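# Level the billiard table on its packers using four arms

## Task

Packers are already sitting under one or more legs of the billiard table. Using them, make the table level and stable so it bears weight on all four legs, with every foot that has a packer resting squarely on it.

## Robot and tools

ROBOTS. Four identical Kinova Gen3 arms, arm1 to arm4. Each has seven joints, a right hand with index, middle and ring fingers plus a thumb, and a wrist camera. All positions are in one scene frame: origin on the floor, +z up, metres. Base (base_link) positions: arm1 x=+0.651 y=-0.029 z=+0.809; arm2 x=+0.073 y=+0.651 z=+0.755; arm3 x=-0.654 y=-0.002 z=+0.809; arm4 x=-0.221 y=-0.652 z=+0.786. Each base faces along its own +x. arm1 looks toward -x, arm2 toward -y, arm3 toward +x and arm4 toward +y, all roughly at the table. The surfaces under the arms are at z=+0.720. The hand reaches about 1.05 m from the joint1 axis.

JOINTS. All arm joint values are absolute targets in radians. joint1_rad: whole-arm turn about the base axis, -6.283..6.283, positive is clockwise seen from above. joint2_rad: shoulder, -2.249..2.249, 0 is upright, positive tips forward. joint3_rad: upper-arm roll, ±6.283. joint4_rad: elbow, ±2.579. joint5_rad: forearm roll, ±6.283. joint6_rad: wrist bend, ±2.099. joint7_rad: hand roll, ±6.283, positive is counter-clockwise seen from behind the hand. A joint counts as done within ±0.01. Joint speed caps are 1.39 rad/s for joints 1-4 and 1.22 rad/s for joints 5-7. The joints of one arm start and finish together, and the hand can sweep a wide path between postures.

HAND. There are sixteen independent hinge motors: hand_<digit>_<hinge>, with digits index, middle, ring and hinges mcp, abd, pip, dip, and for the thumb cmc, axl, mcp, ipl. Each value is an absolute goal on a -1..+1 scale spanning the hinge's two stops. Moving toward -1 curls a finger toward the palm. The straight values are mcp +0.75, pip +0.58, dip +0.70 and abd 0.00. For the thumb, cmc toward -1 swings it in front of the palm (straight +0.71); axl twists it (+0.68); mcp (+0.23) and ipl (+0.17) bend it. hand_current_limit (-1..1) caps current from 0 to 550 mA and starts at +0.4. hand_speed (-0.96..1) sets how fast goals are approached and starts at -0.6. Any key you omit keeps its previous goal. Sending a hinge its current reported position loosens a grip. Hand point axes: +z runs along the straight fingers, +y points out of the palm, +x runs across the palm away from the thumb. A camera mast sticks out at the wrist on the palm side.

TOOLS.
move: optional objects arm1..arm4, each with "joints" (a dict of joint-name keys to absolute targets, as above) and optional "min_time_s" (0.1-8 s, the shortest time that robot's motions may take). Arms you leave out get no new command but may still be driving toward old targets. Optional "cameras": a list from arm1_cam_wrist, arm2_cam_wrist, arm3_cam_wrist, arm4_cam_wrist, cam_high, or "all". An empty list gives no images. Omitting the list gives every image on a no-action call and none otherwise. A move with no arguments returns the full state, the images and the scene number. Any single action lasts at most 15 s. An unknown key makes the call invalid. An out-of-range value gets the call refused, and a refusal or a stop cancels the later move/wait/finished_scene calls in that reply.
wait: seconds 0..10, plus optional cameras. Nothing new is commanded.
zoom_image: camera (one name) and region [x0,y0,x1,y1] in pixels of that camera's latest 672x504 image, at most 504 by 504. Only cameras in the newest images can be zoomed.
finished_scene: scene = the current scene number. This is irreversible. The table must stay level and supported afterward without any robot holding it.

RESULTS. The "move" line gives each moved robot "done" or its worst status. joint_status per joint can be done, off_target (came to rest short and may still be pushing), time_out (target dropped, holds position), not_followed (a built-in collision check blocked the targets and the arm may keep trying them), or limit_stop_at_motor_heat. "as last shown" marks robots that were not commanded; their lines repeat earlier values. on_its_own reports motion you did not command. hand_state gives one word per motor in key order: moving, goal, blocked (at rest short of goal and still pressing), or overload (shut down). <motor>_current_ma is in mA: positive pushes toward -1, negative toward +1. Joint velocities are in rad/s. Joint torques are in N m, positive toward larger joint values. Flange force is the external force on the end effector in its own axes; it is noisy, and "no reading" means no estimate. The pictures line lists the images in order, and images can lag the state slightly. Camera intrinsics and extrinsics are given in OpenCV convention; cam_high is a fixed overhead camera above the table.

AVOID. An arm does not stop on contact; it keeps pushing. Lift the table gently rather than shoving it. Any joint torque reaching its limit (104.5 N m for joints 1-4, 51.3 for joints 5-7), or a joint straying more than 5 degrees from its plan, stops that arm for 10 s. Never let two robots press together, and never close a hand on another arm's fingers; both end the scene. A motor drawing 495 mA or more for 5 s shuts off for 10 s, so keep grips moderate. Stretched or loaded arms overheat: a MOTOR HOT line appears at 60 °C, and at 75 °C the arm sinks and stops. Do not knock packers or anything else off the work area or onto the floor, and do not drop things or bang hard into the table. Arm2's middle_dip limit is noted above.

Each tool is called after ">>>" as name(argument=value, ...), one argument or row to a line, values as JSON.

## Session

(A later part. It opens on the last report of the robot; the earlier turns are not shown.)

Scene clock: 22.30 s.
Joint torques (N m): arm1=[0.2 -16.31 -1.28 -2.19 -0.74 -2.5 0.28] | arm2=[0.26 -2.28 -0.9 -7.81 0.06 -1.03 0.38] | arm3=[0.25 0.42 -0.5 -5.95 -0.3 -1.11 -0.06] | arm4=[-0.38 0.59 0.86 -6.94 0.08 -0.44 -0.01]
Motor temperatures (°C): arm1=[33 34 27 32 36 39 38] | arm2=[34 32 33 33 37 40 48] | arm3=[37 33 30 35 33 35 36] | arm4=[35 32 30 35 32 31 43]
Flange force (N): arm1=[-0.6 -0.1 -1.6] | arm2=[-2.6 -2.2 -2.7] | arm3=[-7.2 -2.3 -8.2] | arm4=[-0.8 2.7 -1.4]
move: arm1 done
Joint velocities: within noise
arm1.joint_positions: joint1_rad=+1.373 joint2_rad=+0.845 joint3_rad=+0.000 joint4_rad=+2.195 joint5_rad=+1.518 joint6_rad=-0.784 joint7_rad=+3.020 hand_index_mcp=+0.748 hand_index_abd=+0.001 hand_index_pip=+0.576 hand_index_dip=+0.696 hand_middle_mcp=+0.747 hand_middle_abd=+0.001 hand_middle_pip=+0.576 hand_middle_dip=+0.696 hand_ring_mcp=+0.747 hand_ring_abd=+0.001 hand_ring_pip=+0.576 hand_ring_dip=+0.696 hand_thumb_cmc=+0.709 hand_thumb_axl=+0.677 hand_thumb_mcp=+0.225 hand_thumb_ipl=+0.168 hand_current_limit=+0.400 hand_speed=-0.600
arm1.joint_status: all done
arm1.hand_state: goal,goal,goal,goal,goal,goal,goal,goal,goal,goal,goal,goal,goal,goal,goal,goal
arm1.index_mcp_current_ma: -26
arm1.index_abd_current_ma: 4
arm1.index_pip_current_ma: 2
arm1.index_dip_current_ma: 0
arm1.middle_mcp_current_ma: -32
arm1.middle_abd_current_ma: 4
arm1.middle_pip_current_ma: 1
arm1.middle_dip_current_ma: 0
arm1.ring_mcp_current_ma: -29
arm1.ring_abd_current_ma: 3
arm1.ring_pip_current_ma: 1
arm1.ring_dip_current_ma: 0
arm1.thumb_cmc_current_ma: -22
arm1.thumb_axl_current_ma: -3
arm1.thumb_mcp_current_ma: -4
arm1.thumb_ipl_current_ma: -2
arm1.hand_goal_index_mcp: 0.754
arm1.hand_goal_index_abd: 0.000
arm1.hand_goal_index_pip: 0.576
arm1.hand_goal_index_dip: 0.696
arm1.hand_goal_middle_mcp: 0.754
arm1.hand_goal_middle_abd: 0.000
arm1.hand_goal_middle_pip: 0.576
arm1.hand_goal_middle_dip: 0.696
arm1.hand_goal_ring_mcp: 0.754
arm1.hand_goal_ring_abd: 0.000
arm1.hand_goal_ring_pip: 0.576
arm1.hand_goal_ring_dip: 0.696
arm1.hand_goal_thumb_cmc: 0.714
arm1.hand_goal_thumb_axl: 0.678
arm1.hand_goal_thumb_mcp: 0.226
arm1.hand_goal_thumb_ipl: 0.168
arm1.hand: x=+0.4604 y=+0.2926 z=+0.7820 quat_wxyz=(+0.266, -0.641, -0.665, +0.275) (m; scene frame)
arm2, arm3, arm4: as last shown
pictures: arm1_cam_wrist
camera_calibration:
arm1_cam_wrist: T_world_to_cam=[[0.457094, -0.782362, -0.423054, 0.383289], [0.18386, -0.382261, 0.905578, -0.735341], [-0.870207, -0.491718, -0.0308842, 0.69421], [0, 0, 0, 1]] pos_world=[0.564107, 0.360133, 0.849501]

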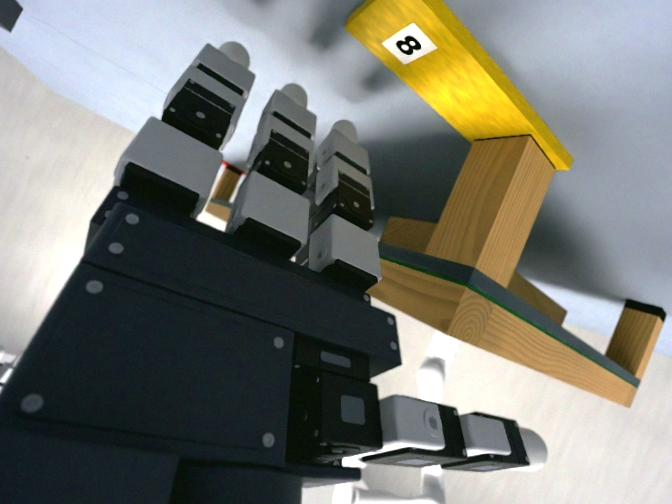

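>>> move(
  arm3={"joints":{"joint1_rad":1.3147,"joint3_rad":0,"joint7_rad":3.04},"min_time_s":3},
  arm4={"joints":{"joint1_rad":0.5},"min_time_s":3},
)

>>> move(
  arm3={"joints":{"joint5_rad":1.4654,"joint6_rad":-0.7801},"min_time_s":3},
)

>>> move(
  arm3={"joints":{"joint2_rad":0.8625,"joint4_rad":2.2107},"min_time_s":4},
  cameras=["arm3_cam_wrist"],
)

>>> zoom_image(
  camera="arm3_cam_wrist",
  region=[400, 60, 600, 260],
)

>>> zoom_image(
  camera="arm3_cam_wrist",
  region=[400, 160, 600, 360],
)

>>> zoom_image(
  camera="arm3_cam_wrist",
  region=[572, 260, 672, 410],
)

Scene clock: 27.37 s.
Joint torques (N m): arm1=[0.18 -16.35 -1.26 -2.14 -0.73 -2.51 0.33] | arm2=[0.15 -2.32 -0.73 -7.76 0.09 -0.94 0.43] | arm3=[0.26 0.65 -0.69 -5.82 -0.34 -1.06 -0.03] | arm4=[-0.48 0.53 0.89 -6.96 0.07 -0.49 0.01]
Motor temperatures (°C): arm1=[33 34 27 32 36 39 38] | arm2=[34 31 33 33 37 40 48] | arm3=[37 33 30 35 33 35 36] | arm4=[35 32 30 35 32 31 43]
Flange force (N): arm1=[-0.3 -0.1 -1.5] | arm2=[-3.0 -1.5 -2.6] | arm3=[1.5 -7.5 -8.4] | arm4=[-0.8 2.9 -1.6]
move: arm3 done; arm4 done
Joint velocities: within noise
arm1, arm2: as last shown
arm3.joint_positions: joint1_rad=+1.315 joint2_rad=-0.548 joint3_rad=+0.000 joint4_rad=+1.468 joint5_rad=-0.097 joint6_rad=+1.851 joint7_rad=+3.040 hand_index_mcp=+0.752 hand_index_abd=+0.000 hand_index_pip=+0.577 hand_index_dip=+0.696 hand_middle_mcp=+0.752 hand_middle_abd=+0.000 hand_middle_pip=+0.577 hand_middle_dip=+0.696 hand_ring_mcp=+0.752 hand_ring_abd=+0.000 hand_ring_pip=+0.577 hand_ring_dip=+0.696 hand_thumb_cmc=+0.713 hand_thumb_axl=+0.677 hand_thumb_mcp=+0.224 hand_thumb_ipl=+0.168 hand_current_limit=+0.400 hand_speed=-0.600
arm3.joint_status: all done
arm3.hand_state: goal,goal,goal,goal,goal,goal,goal,goal,goal,goal,goal,goal,goal,goal,goal,goal
arm3.index_mcp_current_ma: -1
arm3.index_abd_current_ma: 0
arm3.index_pip_current_ma: 0
arm3.index_dip_current_ma: 0
arm3.middle_mcp_current_ma: -1
arm3.middle_abd_current_ma: 0
arm3.middle_pip_current_ma: 0
arm3.middle_dip_current_ma: 0
arm3.ring_mcp_current_ma: -1
arm3.ring_abd_current_ma: 0
arm3.ring_pip_current_ma: 0
arm3.ring_dip_current_ma: 0
arm3.thumb_cmc_current_ma: 0
arm3.thumb_axl_current_ma: 0
arm3.thumb_mcp_current_ma: -1
arm3.thumb_ipl_current_ma: 0
arm3.hand_goal_index_mcp: 0.754
arm3.hand_goal_index_abd: 0.000
arm3.hand_goal_index_pip: 0.576
arm3.hand_goal_index_dip: 0.696
arm3.hand_goal_middle_mcp: 0.754
arm3.hand_goal_middle_abd: 0.000
arm3.hand_goal_middle_pip: 0.576
arm3.hand_goal_middle_dip: 0.696
arm3.hand_goal_ring_mcp: 0.754
arm3.hand_goal_ring_abd: 0.000
arm3.hand_goal_ring_pip: 0.576
arm3.hand_goal_ring_dip: 0.696
arm3.hand_goal_thumb_cmc: 0.714
arm3.hand_goal_thumb_axl: 0.678
arm3.hand_goal_thumb_mcp: 0.226
arm3.hand_goal_thumb_ipl: 0.168
arm3.hand: x=-0.6085 y=-0.0528 z=+1.3361 quat_wxyz=(+0.070, -0.076, +0.979, -0.177) (m; scene frame)
arm4.joint_positions: joint1_rad=+0.500 joint2_rad=-0.412 joint3_rad=-0.089 joint4_rad=+1.389 joint5_rad=-0.045 joint6_rad=+1.839 joint7_rad=+1.627 hand_index_mcp=+0.753 hand_index_abd=+0.000 hand_index_pip=+0.577 hand_index_dip=+0.696 hand_middle_mcp=+0.753 hand_middle_abd=+0.000 hand_middle_pip=+0.577 hand_middle_dip=+0.696 hand_ring_mcp=+0.753 hand_ring_abd=+0.000 hand_ring_pip=+0.577 hand_ring_dip=+0.696 hand_thumb_cmc=+0.714 hand_thumb_axl=+0.677 hand_thumb_mcp=+0.224 hand_thumb_ipl=+0.168 hand_current_limit=+0.400 hand_speed=-0.600
arm4.joint_status: all done
arm4.hand_state: goal,goal,goal,goal,goal,goal,goal,goal,goal,goal,goal,goal,goal,goal,goal,goal
arm4.index_mcp_current_ma: 0
arm4.index_abd_current_ma: 0
arm4.index_pip_current_ma: 0
arm4.index_dip_current_ma: 0
arm4.middle_mcp_current_ma: 0
arm4.middle_abd_current_ma: 0
arm4.middle_pip_current_ma: 0
arm4.middle_dip_current_ma: 0
arm4.ring_mcp_current_ma: 0
arm4.ring_abd_current_ma: 0
arm4.ring_pip_current_ma: 0
arm4.ring_dip_current_ma: 0
arm4.thumb_cmc_current_ma: 0
arm4.thumb_axl_current_ma: 0
arm4.thumb_mcp_current_ma: 0
arm4.thumb_ipl_current_ma: 0
arm4.hand_goal_index_mcp: 0.754
arm4.hand_goal_index_abd: 0.000
arm4.hand_goal_index_pip: 0.576
arm4.hand_goal_index_dip: 0.696
arm4.hand_goal_middle_mcp: 0.754
arm4.hand_goal_middle_abd: 0.000
arm4.hand_goal_middle_pip: 0.576
arm4.hand_goal_middle_dip: 0.696
arm4.hand_goal_ring_mcp: 0.754
arm4.hand_goal_ring_abd: 0.000
arm4.hand_goal_ring_pip: 0.576
arm4.hand_goal_ring_dip: 0.696
arm4.hand_goal_thumb_cmc: 0.714
arm4.hand_goal_thumb_axl: 0.678
arm4.hand_goal_thumb_mcp: 0.226
arm4.hand_goal_thumb_ipl: 0.168
arm4.hand: x=-0.2057 y=-0.4327 z=+1.3521 quat_wxyz=(+0.136, -0.553, +0.817, +0.083) (m; scene frame)
pictures: none

Scene clock: 30.87 s.
Joint torques (N m): arm1=[0.21 -16.32 -1.23 -2.19 -0.72 -2.46 0.31] | arm2=[0.26 -2.34 -0.76 -7.75 0.03 -0.98 0.39] | arm3=[0.29 0.12 0.21 -6.34 -1.69 0.87 0.03] | arm4=[-0.41 0.54 0.87 -6.94 0.05 -0.46 0.03]
Motor temperatures (°C): arm1=[33 34 27 32 36 39 38] | arm2=[34 31 33 33 37 40 48] | arm3=[37 32 30 35 33 35 36] | arm4=[35 32 30 35 32 31 43]
Flange force (N): arm1=[-0.6 -0.2 -1.5] | arm2=[-3.0 -1.7 -2.8] | arm3=[6.6 7.2 5.5] | arm4=[-0.8 2.8 -1.5]
move: arm3 done
Joint velocities: within noise
arm1, arm2, arm4: as last shown
arm3.joint_positions: joint1_rad=+1.315 joint2_rad=-0.548 joint3_rad=+0.000 joint4_rad=+1.468 joint5_rad=+1.465 joint6_rad=-0.780 joint7_rad=+3.040 hand_index_mcp=+0.756 hand_index_abd=+0.001 hand_index_pip=+0.576 hand_index_dip=+0.696 hand_middle_mcp=+0.756 hand_middle_abd=+0.001 hand_middle_pip=+0.576 hand_middle_dip=+0.696 hand_ring_mcp=+0.756 hand_ring_abd=+0.001 hand_ring_pip=+0.576 hand_ring_dip=+0.696 hand_thumb_cmc=+0.714 hand_thumb_axl=+0.677 hand_thumb_mcp=+0.227 hand_thumb_ipl=+0.168 hand_current_limit=+0.400 hand_speed=-0.600
arm3.joint_status: all done
arm3.hand_state: goal,goal,goal,goal,goal,goal,goal,goal,goal,goal,goal,goal,goal,goal,goal,goal
arm3.index_mcp_current_ma: 1
arm3.index_abd_current_ma: 0
arm3.index_pip_current_ma: 0
arm3.index_dip_current_ma: 0
arm3.middle_mcp_current_ma: 1
arm3.middle_abd_current_ma: 0
arm3.middle_pip_current_ma: 0
arm3.middle_dip_current_ma: 0
arm3.ring_mcp_current_ma: 1
arm3.ring_abd_current_ma: 0
arm3.ring_pip_current_ma: 0
arm3.ring_dip_current_ma: 0
arm3.thumb_cmc_current_ma: 0
arm3.thumb_axl_current_ma: 0
arm3.thumb_mcp_current_ma: 0
arm3.thumb_ipl_current_ma: 0
arm3.hand_goal_index_mcp: 0.754
arm3.hand_goal_index_abd: 0.000
arm3.hand_goal_index_pip: 0.576
arm3.hand_goal_index_dip: 0.696
arm3.hand_goal_middle_mcp: 0.754
arm3.hand_goal_middle_abd: 0.000
arm3.hand_goal_middle_pip: 0.576
arm3.hand_goal_middle_dip: 0.696
arm3.hand_goal_ring_mcp: 0.754
arm3.hand_goal_ring_abd: 0.000
arm3.hand_goal_ring_pip: 0.576
arm3.hand_goal_ring_dip: 0.696
arm3.hand_goal_thumb_cmc: 0.714
arm3.hand_goal_thumb_axl: 0.678
arm3.hand_goal_thumb_mcp: 0.226
arm3.hand_goal_thumb_ipl: 0.168
arm3.hand: x=-0.4687 y=-0.2208 z=+1.7971 quat_wxyz=(-0.322, -0.505, +0.022, -0.801) (m; scene frame)
pictures: none

Scene clock: 38.20 s.
Joint torques (N m): arm1=[0.24 -16.36 -1.31 -2.19 -0.73 -2.47 0.29] | arm2=[0.27 -2.32 -0.84 -7.78 0.01 -1 0.4] | arm3=[0.3 -9.46 -0.38 -8.65 -2.08 -0.25 0.01] | arm4=[-0.33 0.58 0.82 -7.03 0.02 -0.45 -0.02]
Motor temperatures (°C): arm1=[32 34 27 32 36 39 38] | arm2=[34 31 33 33 37 40 48] | arm3=[37 32 30 35 33 35 36] | arm4=[34 32 30 35 32 31 43]
Flange force (N): arm1=[-0.6 -0.1 -1.4] | arm2=[-2.8 -2.0 -2.7] | arm3=[6.3 6.0 5.7] | arm4=[-0.5 2.5 -1.1]
move: arm3 time_out
Joint velocities: within noise
arm1, arm2: as last shown
arm3.joint_positions: joint1_rad=+1.315 joint2_rad=-0.155 joint3_rad=+0.000 joint4_rad=+1.675 joint5_rad=+1.465 joint6_rad=-0.780 joint7_rad=+3.040 hand_index_mcp=+0.753 hand_index_abd=+0.003 hand_index_pip=+0.576 hand_index_dip=+0.696 hand_middle_mcp=+0.753 hand_middle_abd=+0.003 hand_middle_pip=+0.576 hand_middle_dip=+0.696 hand_ring_mcp=+0.753 hand_ring_abd=+0.003 hand_ring_pip=+0.576 hand_ring_dip=+0.696 hand_thumb_cmc=+0.713 hand_thumb_axl=+0.677 hand_thumb_mcp=+0.227 hand_thumb_ipl=+0.168 hand_current_limit=+0.400 hand_speed=-0.600
arm3.joint_status: joint2_rad time_out (moved +0.393 of +1.411); joint4_rad time_out (moved +0.207 of +0.743)
arm3.hand_state: goal,goal,goal,goal,goal,goal,goal,goal,goal,goal,goal,goal,goal,goal,goal,goal
arm3.index_mcp_current_ma: 0
arm3.index_abd_current_ma: 1
arm3.index_pip_current_ma: 0
arm3.index_dip_current_ma: 0
arm3.middle_mcp_current_ma: 0
arm3.middle_abd_current_ma: 1
arm3.middle_pip_current_ma: 0
arm3.middle_dip_current_ma: 0
arm3.ring_mcp_current_ma: 0
arm3.ring_abd_current_ma: 1
arm3.ring_pip_current_ma: 0
arm3.ring_dip_current_ma: 0
arm3.thumb_cmc_current_ma: 0
arm3.thumb_axl_current_ma: 0
arm3.thumb_mcp_current_ma: 0
arm3.thumb_ipl_current_ma: 0
arm3.hand_goal_index_mcp: 0.754
arm3.hand_goal_index_abd: 0.000
arm3.hand_goal_index_pip: 0.576
arm3.hand_goal_index_dip: 0.696
arm3.hand_goal_middle_mcp: 0.754
arm3.hand_goal_middle_abd: 0.000
arm3.hand_goal_middle_pip: 0.576
arm3.hand_goal_middle_dip: 0.696
arm3.hand_goal_ring_mcp: 0.754
arm3.hand_goal_ring_abd: 0.000
arm3.hand_goal_ring_pip: 0.576
arm3.hand_goal_ring_dip: 0.696
arm3.hand_goal_thumb_cmc: 0.714
arm3.hand_goal_thumb_axl: 0.678
arm3.hand_goal_thumb_mcp: 0.226
arm3.hand_goal_thumb_ipl: 0.168
arm3.hand: x=-0.4138 y=-0.4816 z=+1.5259 quat_wxyz=(-0.163, -0.625, +0.233, -0.727) (m; scene frame)
arm4.joint_positions: joint1_rad=+0.500 joint2_rad=-0.412 joint3_rad=-0.089 joint4_rad=+1.389 joint5_rad=-0.045 joint6_rad=+1.839 joint7_rad=+1.627 hand_index_mcp=+0.753 hand_index_abd=+0.000 hand_index_pip=+0.577 hand_index_dip=+0.696 hand_middle_mcp=+0.753 hand_middle_abd=+0.000 hand_middle_pip=+0.577 hand_middle_dip=+0.696 hand_ring_mcp=+0.753 hand_ring_abd=+0.000 hand_ring_pip=+0.577 hand_ring_dip=+0.696 hand_thumb_cmc=+0.714 hand_thumb_axl=+0.677 hand_thumb_mcp=+0.224 hand_thumb_ipl=+0.168 hand_current_limit=+0.400 hand_speed=-0.600
arm4.joint_status: not commanded
arm4.hand_state: goal,goal,goal,goal,goal,goal,goal,goal,goal,goal,goal,goal,goal,goal,goal,goal
arm4.index_mcp_current_ma: 0
arm4.index_abd_current_ma: 0
arm4.index_pip_current_ma: 0
arm4.index_dip_current_ma: 0
arm4.middle_mcp_current_ma: 0
arm4.middle_abd_current_ma: 0
arm4.middle_pip_current_ma: 0
arm4.middle_dip_current_ma: 0
arm4.ring_mcp_current_ma: 0
arm4.ring_abd_current_ma: 0
arm4.ring_pip_current_ma: 0
arm4.ring_dip_current_ma: 0
arm4.thumb_cmc_current_ma: 0
arm4.thumb_axl_current_ma: 0
arm4.thumb_mcp_current_ma: 0
arm4.thumb_ipl_current_ma: 0
arm4.hand_goal_index_mcp: 0.754
arm4.hand_goal_index_abd: 0.000
arm4.hand_goal_index_pip: 0.576
arm4.hand_goal_index_dip: 0.696
arm4.hand_goal_middle_mcp: 0.754
arm4.hand_goal_middle_abd: 0.000
arm4.hand_goal_middle_pip: 0.576
arm4.hand_goal_middle_dip: 0.696
arm4.hand_goal_ring_mcp: 0.754
arm4.hand_goal_ring_abd: 0.000
arm4.hand_goal_ring_pip: 0.576
arm4.hand_goal_ring_dip: 0.696
arm4.hand_goal_thumb_cmc: 0.714
arm4.hand_goal_thumb_axl: 0.678
arm4.hand_goal_thumb_mcp: 0.226
arm4.hand_goal_thumb_ipl: 0.168
arm4.hand: x=-0.2057 y=-0.4327 z=+1.3521 quat_wxyz=(+0.136, -0.553, +0.817, +0.083) (m; scene frame)
pictures: arm3_cam_wrist
joint command not followed: on one or more control steps a check withheld the commanded joint targets of the arm3 arm, and it was not sent them on those steps.
cause: the commanded joint targets, or the way to them, would bring a part of the robot too close to another arm (this arm's hand and the arm4 arm's hand, 45 mm apart when this arm was first held).
camera_calibration:
arm3_cam_wrist: T_world_to_cam=[[-0.222707, -0.449388, -0.865131, 1.04824], [-0.206457, 0.889031, -0.408655, 0.925174], [0.952773, 0.0876019, -0.290773, 1.00933], [0, 0, 0, 1]] pos_world=[-0.537201, -0.439863, 1.57842]

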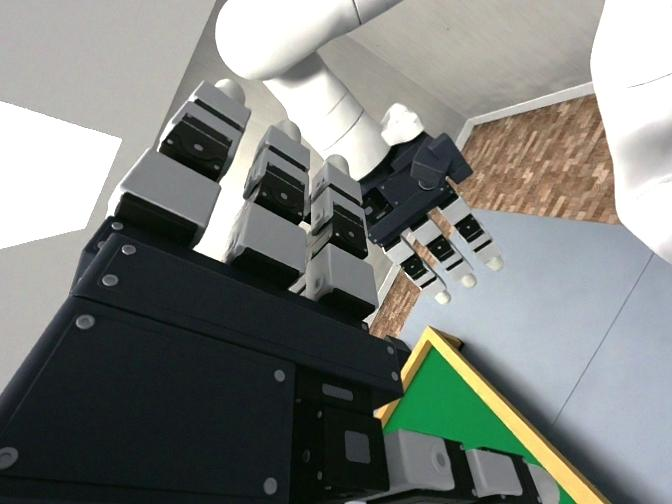

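Scaled by 2.520 from the camera's 672x504 image, which has a finer 960x720 frame.

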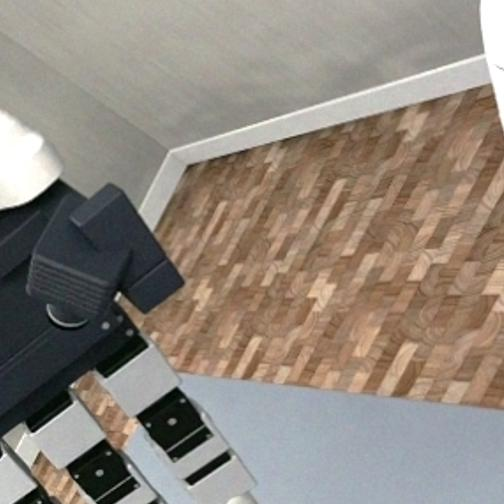

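Scaled by 2.520 from the camera's 672x504 image, which has a finer 960x720 frame.

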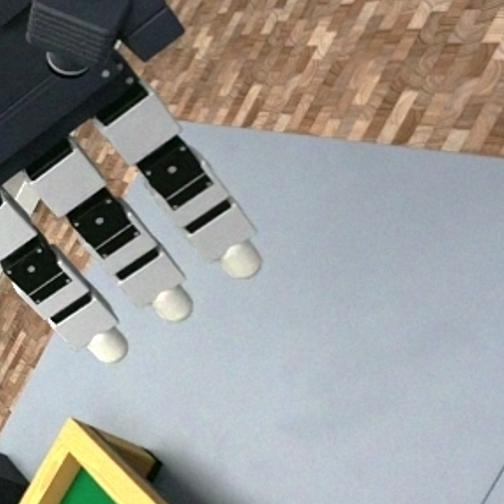

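Scaled by 3.360 from the camera's 672x504 image, which has a finer 960x720 frame.

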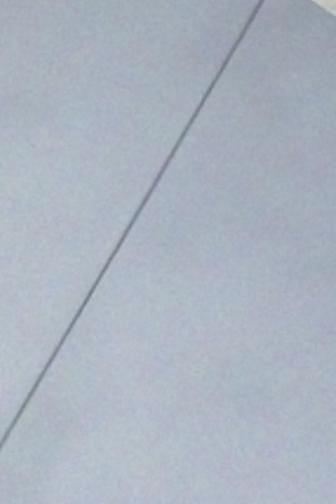

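>>> move(
  arm4={"joints":{"joint1_rad":1.6},"min_time_s":3},
)

>>> move(
  arm3={"joints":{"joint2_rad":0.8625,"joint4_rad":2.2107},"min_time_s":4},
  cameras=["arm3_cam_wrist"],
)

>>> zoom_image(
  camera="arm3_cam_wrist",
  region=[400, 60, 600, 260],
)

>>> zoom_image(
  camera="arm3_cam_wrist",
  region=[400, 160, 600, 360],
)

>>> zoom_image(
  camera="arm3_cam_wrist",
  region=[572, 260, 672, 410],
)

Scene clock: 41.73 s.
Joint torques (N m): arm1=[0.18 -16.37 -1.26 -2.17 -0.7 -2.48 0.29] | arm2=[0.22 -2.34 -0.78 -7.7 0.04 -0.93 0.45] | arm3=[0.29 -9.46 -0.33 -8.68 -2.09 -0.22 0.01] | arm4=[-0.36 0.59 0.93 -7.01 0.13 -0.47 0]
Motor temperatures (°C): arm1=[32 34 27 32 36 39 38] | arm2=[34 31 33 33 37 40 48] | arm3=[37 32 30 35 33 35 36] | arm4=[34 32 30 35 32 31 43]
Flange force (N): arm1=[-0.7 0.0 -1.3] | arm2=[-3.1 -1.6 -2.8] | arm3=[6.3 5.9 5.7] | arm4=[-0.5 2.9 -1.2]
move: arm4 done
Joint velocities: within noise
arm1, arm2, arm3: as last shown
arm4.joint_positions: joint1_rad=+1.600 joint2_rad=-0.412 joint3_rad=-0.089 joint4_rad=+1.389 joint5_rad=-0.045 joint6_rad=+1.839 joint7_rad=+1.627 hand_index_mcp=+0.753 hand_index_abd=+0.000 hand_index_pip=+0.577 hand_index_dip=+0.696 hand_middle_mcp=+0.753 hand_middle_abd=+0.000 hand_middle_pip=+0.577 hand_middle_dip=+0.696 hand_ring_mcp=+0.753 hand_ring_abd=+0.000 hand_ring_pip=+0.577 hand_ring_dip=+0.696 hand_thumb_cmc=+0.714 hand_thumb_axl=+0.677 hand_thumb_mcp=+0.224 hand_thumb_ipl=+0.168 hand_current_limit=+0.400 hand_speed=-0.600
arm4.joint_status: all done
arm4.hand_state: goal,goal,goal,goal,goal,goal,goal,goal,goal,goal,goal,goal,goal,goal,goal,goal
arm4.index_mcp_current_ma: 0
arm4.index_abd_current_ma: 0
arm4.index_pip_current_ma: 0
arm4.index_dip_current_ma: 0
arm4.middle_mcp_current_ma: 0
arm4.middle_abd_current_ma: 0
arm4.middle_pip_current_ma: 0
arm4.middle_dip_current_ma: 0
arm4.ring_mcp_current_ma: 0
arm4.ring_abd_current_ma: 0
arm4.ring_pip_current_ma: 0
arm4.ring_dip_current_ma: 0
arm4.thumb_cmc_current_ma: 0
arm4.thumb_axl_current_ma: 0
arm4.thumb_mcp_current_ma: 0
arm4.thumb_ipl_current_ma: 0
arm4.hand_goal_index_mcp: 0.754
arm4.hand_goal_index_abd: 0.000
arm4.hand_goal_index_pip: 0.576
arm4.hand_goal_index_dip: 0.696
arm4.hand_goal_middle_mcp: 0.754
arm4.hand_goal_middle_abd: 0.000
arm4.hand_goal_middle_pip: 0.576
arm4.hand_goal_middle_dip: 0.696
arm4.hand_goal_ring_mcp: 0.754
arm4.hand_goal_ring_abd: 0.000
arm4.hand_goal_ring_pip: 0.576
arm4.hand_goal_ring_dip: 0.696
arm4.hand_goal_thumb_cmc: 0.714
arm4.hand_goal_thumb_axl: 0.678
arm4.hand_goal_thumb_mcp: 0.226
arm4.hand_goal_thumb_ipl: 0.168
arm4.hand: x=-0.0186 y=-0.5652 z=+1.3519 quat_wxyz=(+0.160, -0.045, +0.986, -0.002) (m; scene frame)
pictures: none

Scene clock: 48.37 s.
Joint torques (N m): arm1=[0.25 -16.36 -1.33 -2.13 -0.73 -2.49 0.35] | arm2=[0.24 -2.19 -0.86 -7.76 -0.04 -0.97 0.49] | arm3=[0.36 -17.86 -1.76 0.83 -0.26 -2.03 -0.06] | arm4=[-0.44 0.61 0.92 -6.93 0.05 -0.44 0.01]
Motor temperatures (°C): arm1=[32 34 27 32 36 39 38] | arm2=[34 31 33 33 37 40 48] | arm3=[37 32 30 35 33 35 36] | arm4=[34 32 30 35 32 31 43]
Flange force (N): arm1=[-0.2 -0.2 -1.5] | arm2=[-2.6 -1.7 -2.7] | arm3=[6.6 4.9 5.3] | arm4=[-0.7 2.9 -1.5]
move: arm3 done
Joint velocities: within noise
arm1: as last shown
arm2.joint_positions: joint1_rad=+0.900 joint2_rad=-0.364 joint3_rad=-0.056 joint4_rad=+1.390 joint5_rad=-0.073 joint6_rad=+1.850 joint7_rad=+1.680 hand_index_mcp=+0.753 hand_index_abd=+0.000 hand_index_pip=+0.577 hand_index_dip=+0.696 hand_middle_mcp=+0.753 hand_middle_abd=+0.000 hand_middle_pip=+0.577 hand_middle_dip=+0.696 hand_ring_mcp=+0.753 hand_ring_abd=+0.000 hand_ring_pip=+0.577 hand_ring_dip=+0.696 hand_thumb_cmc=+0.714 hand_thumb_axl=+0.677 hand_thumb_mcp=+0.224 hand_thumb_ipl=+0.168 hand_current_limit=+0.400 hand_speed=-0.600
arm2.joint_status: not commanded
arm2.hand_state: goal,goal,goal,goal,goal,goal,goal,goal,goal,goal,goal,goal,goal,goal,goal,goal
arm2.index_mcp_current_ma: 0
arm2.index_abd_current_ma: 0
arm2.index_pip_current_ma: 0
arm2.index_dip_current_ma: 0
arm2.middle_mcp_current_ma: 0
arm2.middle_abd_current_ma: 0
arm2.middle_pip_current_ma: 0
arm2.middle_dip_current_ma: 0
arm2.ring_mcp_current_ma: 0
arm2.ring_abd_current_ma: 0
arm2.ring_pip_current_ma: 0
arm2.ring_dip_current_ma: 0
arm2.thumb_cmc_current_ma: 0
arm2.thumb_axl_current_ma: 0
arm2.thumb_mcp_current_ma: -1
arm2.thumb_ipl_current_ma: 0
arm2.hand_goal_index_mcp: 0.754
arm2.hand_goal_index_abd: 0.000
arm2.hand_goal_index_pip: 0.576
arm2.hand_goal_index_dip: 0.696
arm2.hand_goal_middle_mcp: 0.754
arm2.hand_goal_middle_abd: 0.000
arm2.hand_goal_middle_pip: 0.576
arm2.hand_goal_middle_dip: 0.696
arm2.hand_goal_ring_mcp: 0.754
arm2.hand_goal_ring_abd: 0.000
arm2.hand_goal_ring_pip: 0.576
arm2.hand_goal_ring_dip: 0.696
arm2.hand_goal_thumb_cmc: 0.714
arm2.hand_goal_thumb_axl: 0.678
arm2.hand_goal_thumb_mcp: 0.226
arm2.hand_goal_thumb_ipl: 0.168
arm2.hand: x=-0.0213 y=+0.4458 z=+1.3118 quat_wxyz=(+0.067, +0.893, +0.429, -0.114) (m; scene frame)
arm3.joint_positions: joint1_rad=+1.315 joint2_rad=+0.862 joint3_rad=+0.000 joint4_rad=+2.211 joint5_rad=+1.465 joint6_rad=-0.780 joint7_rad=+3.040 hand_index_mcp=+0.749 hand_index_abd=+0.003 hand_index_pip=+0.576 hand_index_dip=+0.696 hand_middle_mcp=+0.749 hand_middle_abd=+0.003 hand_middle_pip=+0.576 hand_middle_dip=+0.696 hand_ring_mcp=+0.749 hand_ring_abd=+0.003 hand_ring_pip=+0.576 hand_ring_dip=+0.696 hand_thumb_cmc=+0.709 hand_thumb_axl=+0.677 hand_thumb_mcp=+0.225 hand_thumb_ipl=+0.168 hand_current_limit=+0.400 hand_speed=-0.600
arm3.joint_status: all done
arm3.hand_state: goal,goal,goal,goal,goal,goal,goal,goal,goal,goal,goal,goal,goal,goal,goal,goal
arm3.index_mcp_current_ma: -4
arm3.index_abd_current_ma: 1
arm3.index_pip_current_ma: 0
arm3.index_dip_current_ma: 0
arm3.middle_mcp_current_ma: -4
arm3.middle_abd_current_ma: 1
arm3.middle_pip_current_ma: 0
arm3.middle_dip_current_ma: 0
arm3.ring_mcp_current_ma: -4
arm3.ring_abd_current_ma: 1
arm3.ring_pip_current_ma: 0
arm3.ring_dip_current_ma: 0
arm3.thumb_cmc_current_ma: -3
arm3.thumb_axl_current_ma: 0
arm3.thumb_mcp_current_ma: 0
arm3.thumb_ipl_current_ma: 0
arm3.hand_goal_index_mcp: 0.754
arm3.hand_goal_index_abd: 0.000
arm3.hand_goal_index_pip: 0.576
arm3.hand_goal_index_dip: 0.696
arm3.hand_goal_middle_mcp: 0.754
arm3.hand_goal_middle_abd: 0.000
arm3.hand_goal_middle_pip: 0.576
arm3.hand_goal_middle_dip: 0.696
arm3.hand_goal_ring_mcp: 0.754
arm3.hand_goal_ring_abd: 0.000
arm3.hand_goal_ring_pip: 0.576
arm3.hand_goal_ring_dip: 0.696
arm3.hand_goal_thumb_cmc: 0.714
arm3.hand_goal_thumb_axl: 0.678
arm3.hand_goal_thumb_mcp: 0.226
arm3.hand_goal_thumb_ipl: 0.168
arm3.hand: x=-0.4535 y=-0.3123 z=+0.7820 quat_wxyz=(+0.275, -0.664, +0.642, -0.266) (m; scene frame)
arm4.joint_positions: joint1_rad=+1.600 joint2_rad=-0.412 joint3_rad=-0.089 joint4_rad=+1.389 joint5_rad=-0.045 joint6_rad=+1.839 joint7_rad=+1.627 hand_index_mcp=+0.753 hand_index_abd=+0.000 hand_index_pip=+0.577 hand_index_dip=+0.696 hand_middle_mcp=+0.753 hand_middle_abd=+0.000 hand_middle_pip=+0.577 hand_middle_dip=+0.696 hand_ring_mcp=+0.753 hand_ring_abd=+0.000 hand_ring_pip=+0.577 hand_ring_dip=+0.696 hand_thumb_cmc=+0.714 hand_thumb_axl=+0.677 hand_thumb_mcp=+0.224 hand_thumb_ipl=+0.168 hand_current_limit=+0.400 hand_speed=-0.600
arm4.joint_status: not commanded
arm4.hand_state: goal,goal,goal,goal,goal,goal,goal,goal,goal,goal,goal,goal,goal,goal,goal,goal
arm4.index_mcp_current_ma: 0
arm4.index_abd_current_ma: 0
arm4.index_pip_current_ma: 0
arm4.index_dip_current_ma: 0
arm4.middle_mcp_current_ma: 0
arm4.middle_abd_current_ma: 0
arm4.middle_pip_current_ma: 0
arm4.middle_dip_current_ma: 0
arm4.ring_mcp_current_ma: 0
arm4.ring_abd_current_ma: 0
arm4.ring_pip_current_ma: 0
arm4.ring_dip_current_ma: 0
arm4.thumb_cmc_current_ma: 0
arm4.thumb_axl_current_ma: 0
arm4.thumb_mcp_current_ma: 0
arm4.thumb_ipl_current_ma: 0
arm4.hand_goal_index_mcp: 0.754
arm4.hand_goal_index_abd: 0.000
arm4.hand_goal_index_pip: 0.576
arm4.hand_goal_index_dip: 0.696
arm4.hand_goal_middle_mcp: 0.754
arm4.hand_goal_middle_abd: 0.000
arm4.hand_goal_middle_pip: 0.576
arm4.hand_goal_middle_dip: 0.696
arm4.hand_goal_ring_mcp: 0.754
arm4.hand_goal_ring_abd: 0.000
arm4.hand_goal_ring_pip: 0.576
arm4.hand_goal_ring_dip: 0.696
arm4.hand_goal_thumb_cmc: 0.714
arm4.hand_goal_thumb_axl: 0.678
arm4.hand_goal_thumb_mcp: 0.226
arm4.hand_goal_thumb_ipl: 0.168
arm4.hand: x=-0.0186 y=-0.5652 z=+1.3519 quat_wxyz=(+0.160, -0.045, +0.986, -0.002) (m; scene frame)
pictures: arm3_cam_wrist
led back after a hold (arm3 arm): the arm was led back toward your command in small steps, so it may still be short of it.
joint command not followed: on one or more control steps a check withheld the commanded joint targets of the arm3 arm, and it was not sent them on those steps.
cause: the commanded joint targets, or the way to them, would bring a part of the robot too close to another arm (this arm's hand and a part of the arm4 arm, 10 mm apart when this arm was first held).
camera_calibration:
arm3_cam_wrist: T_world_to_cam=[[-0.48391, 0.77498, -0.406493, 0.377199], [-0.098386, 0.413378, 0.905229, -0.664562], [0.869569, 0.478043, -0.123791, 0.769539], [0, 0, 0, 1]] pos_world=[-0.552021, -0.385479, 0.850171]

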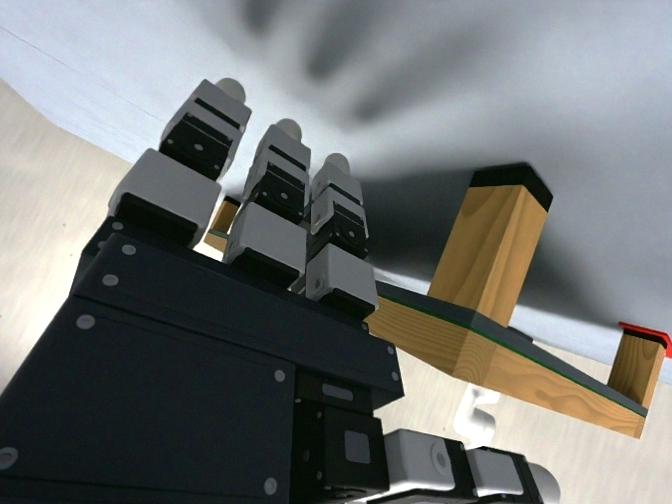

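Scaled by 2.520 from the camera's 672x504 image, which has a finer 960x720 frame.

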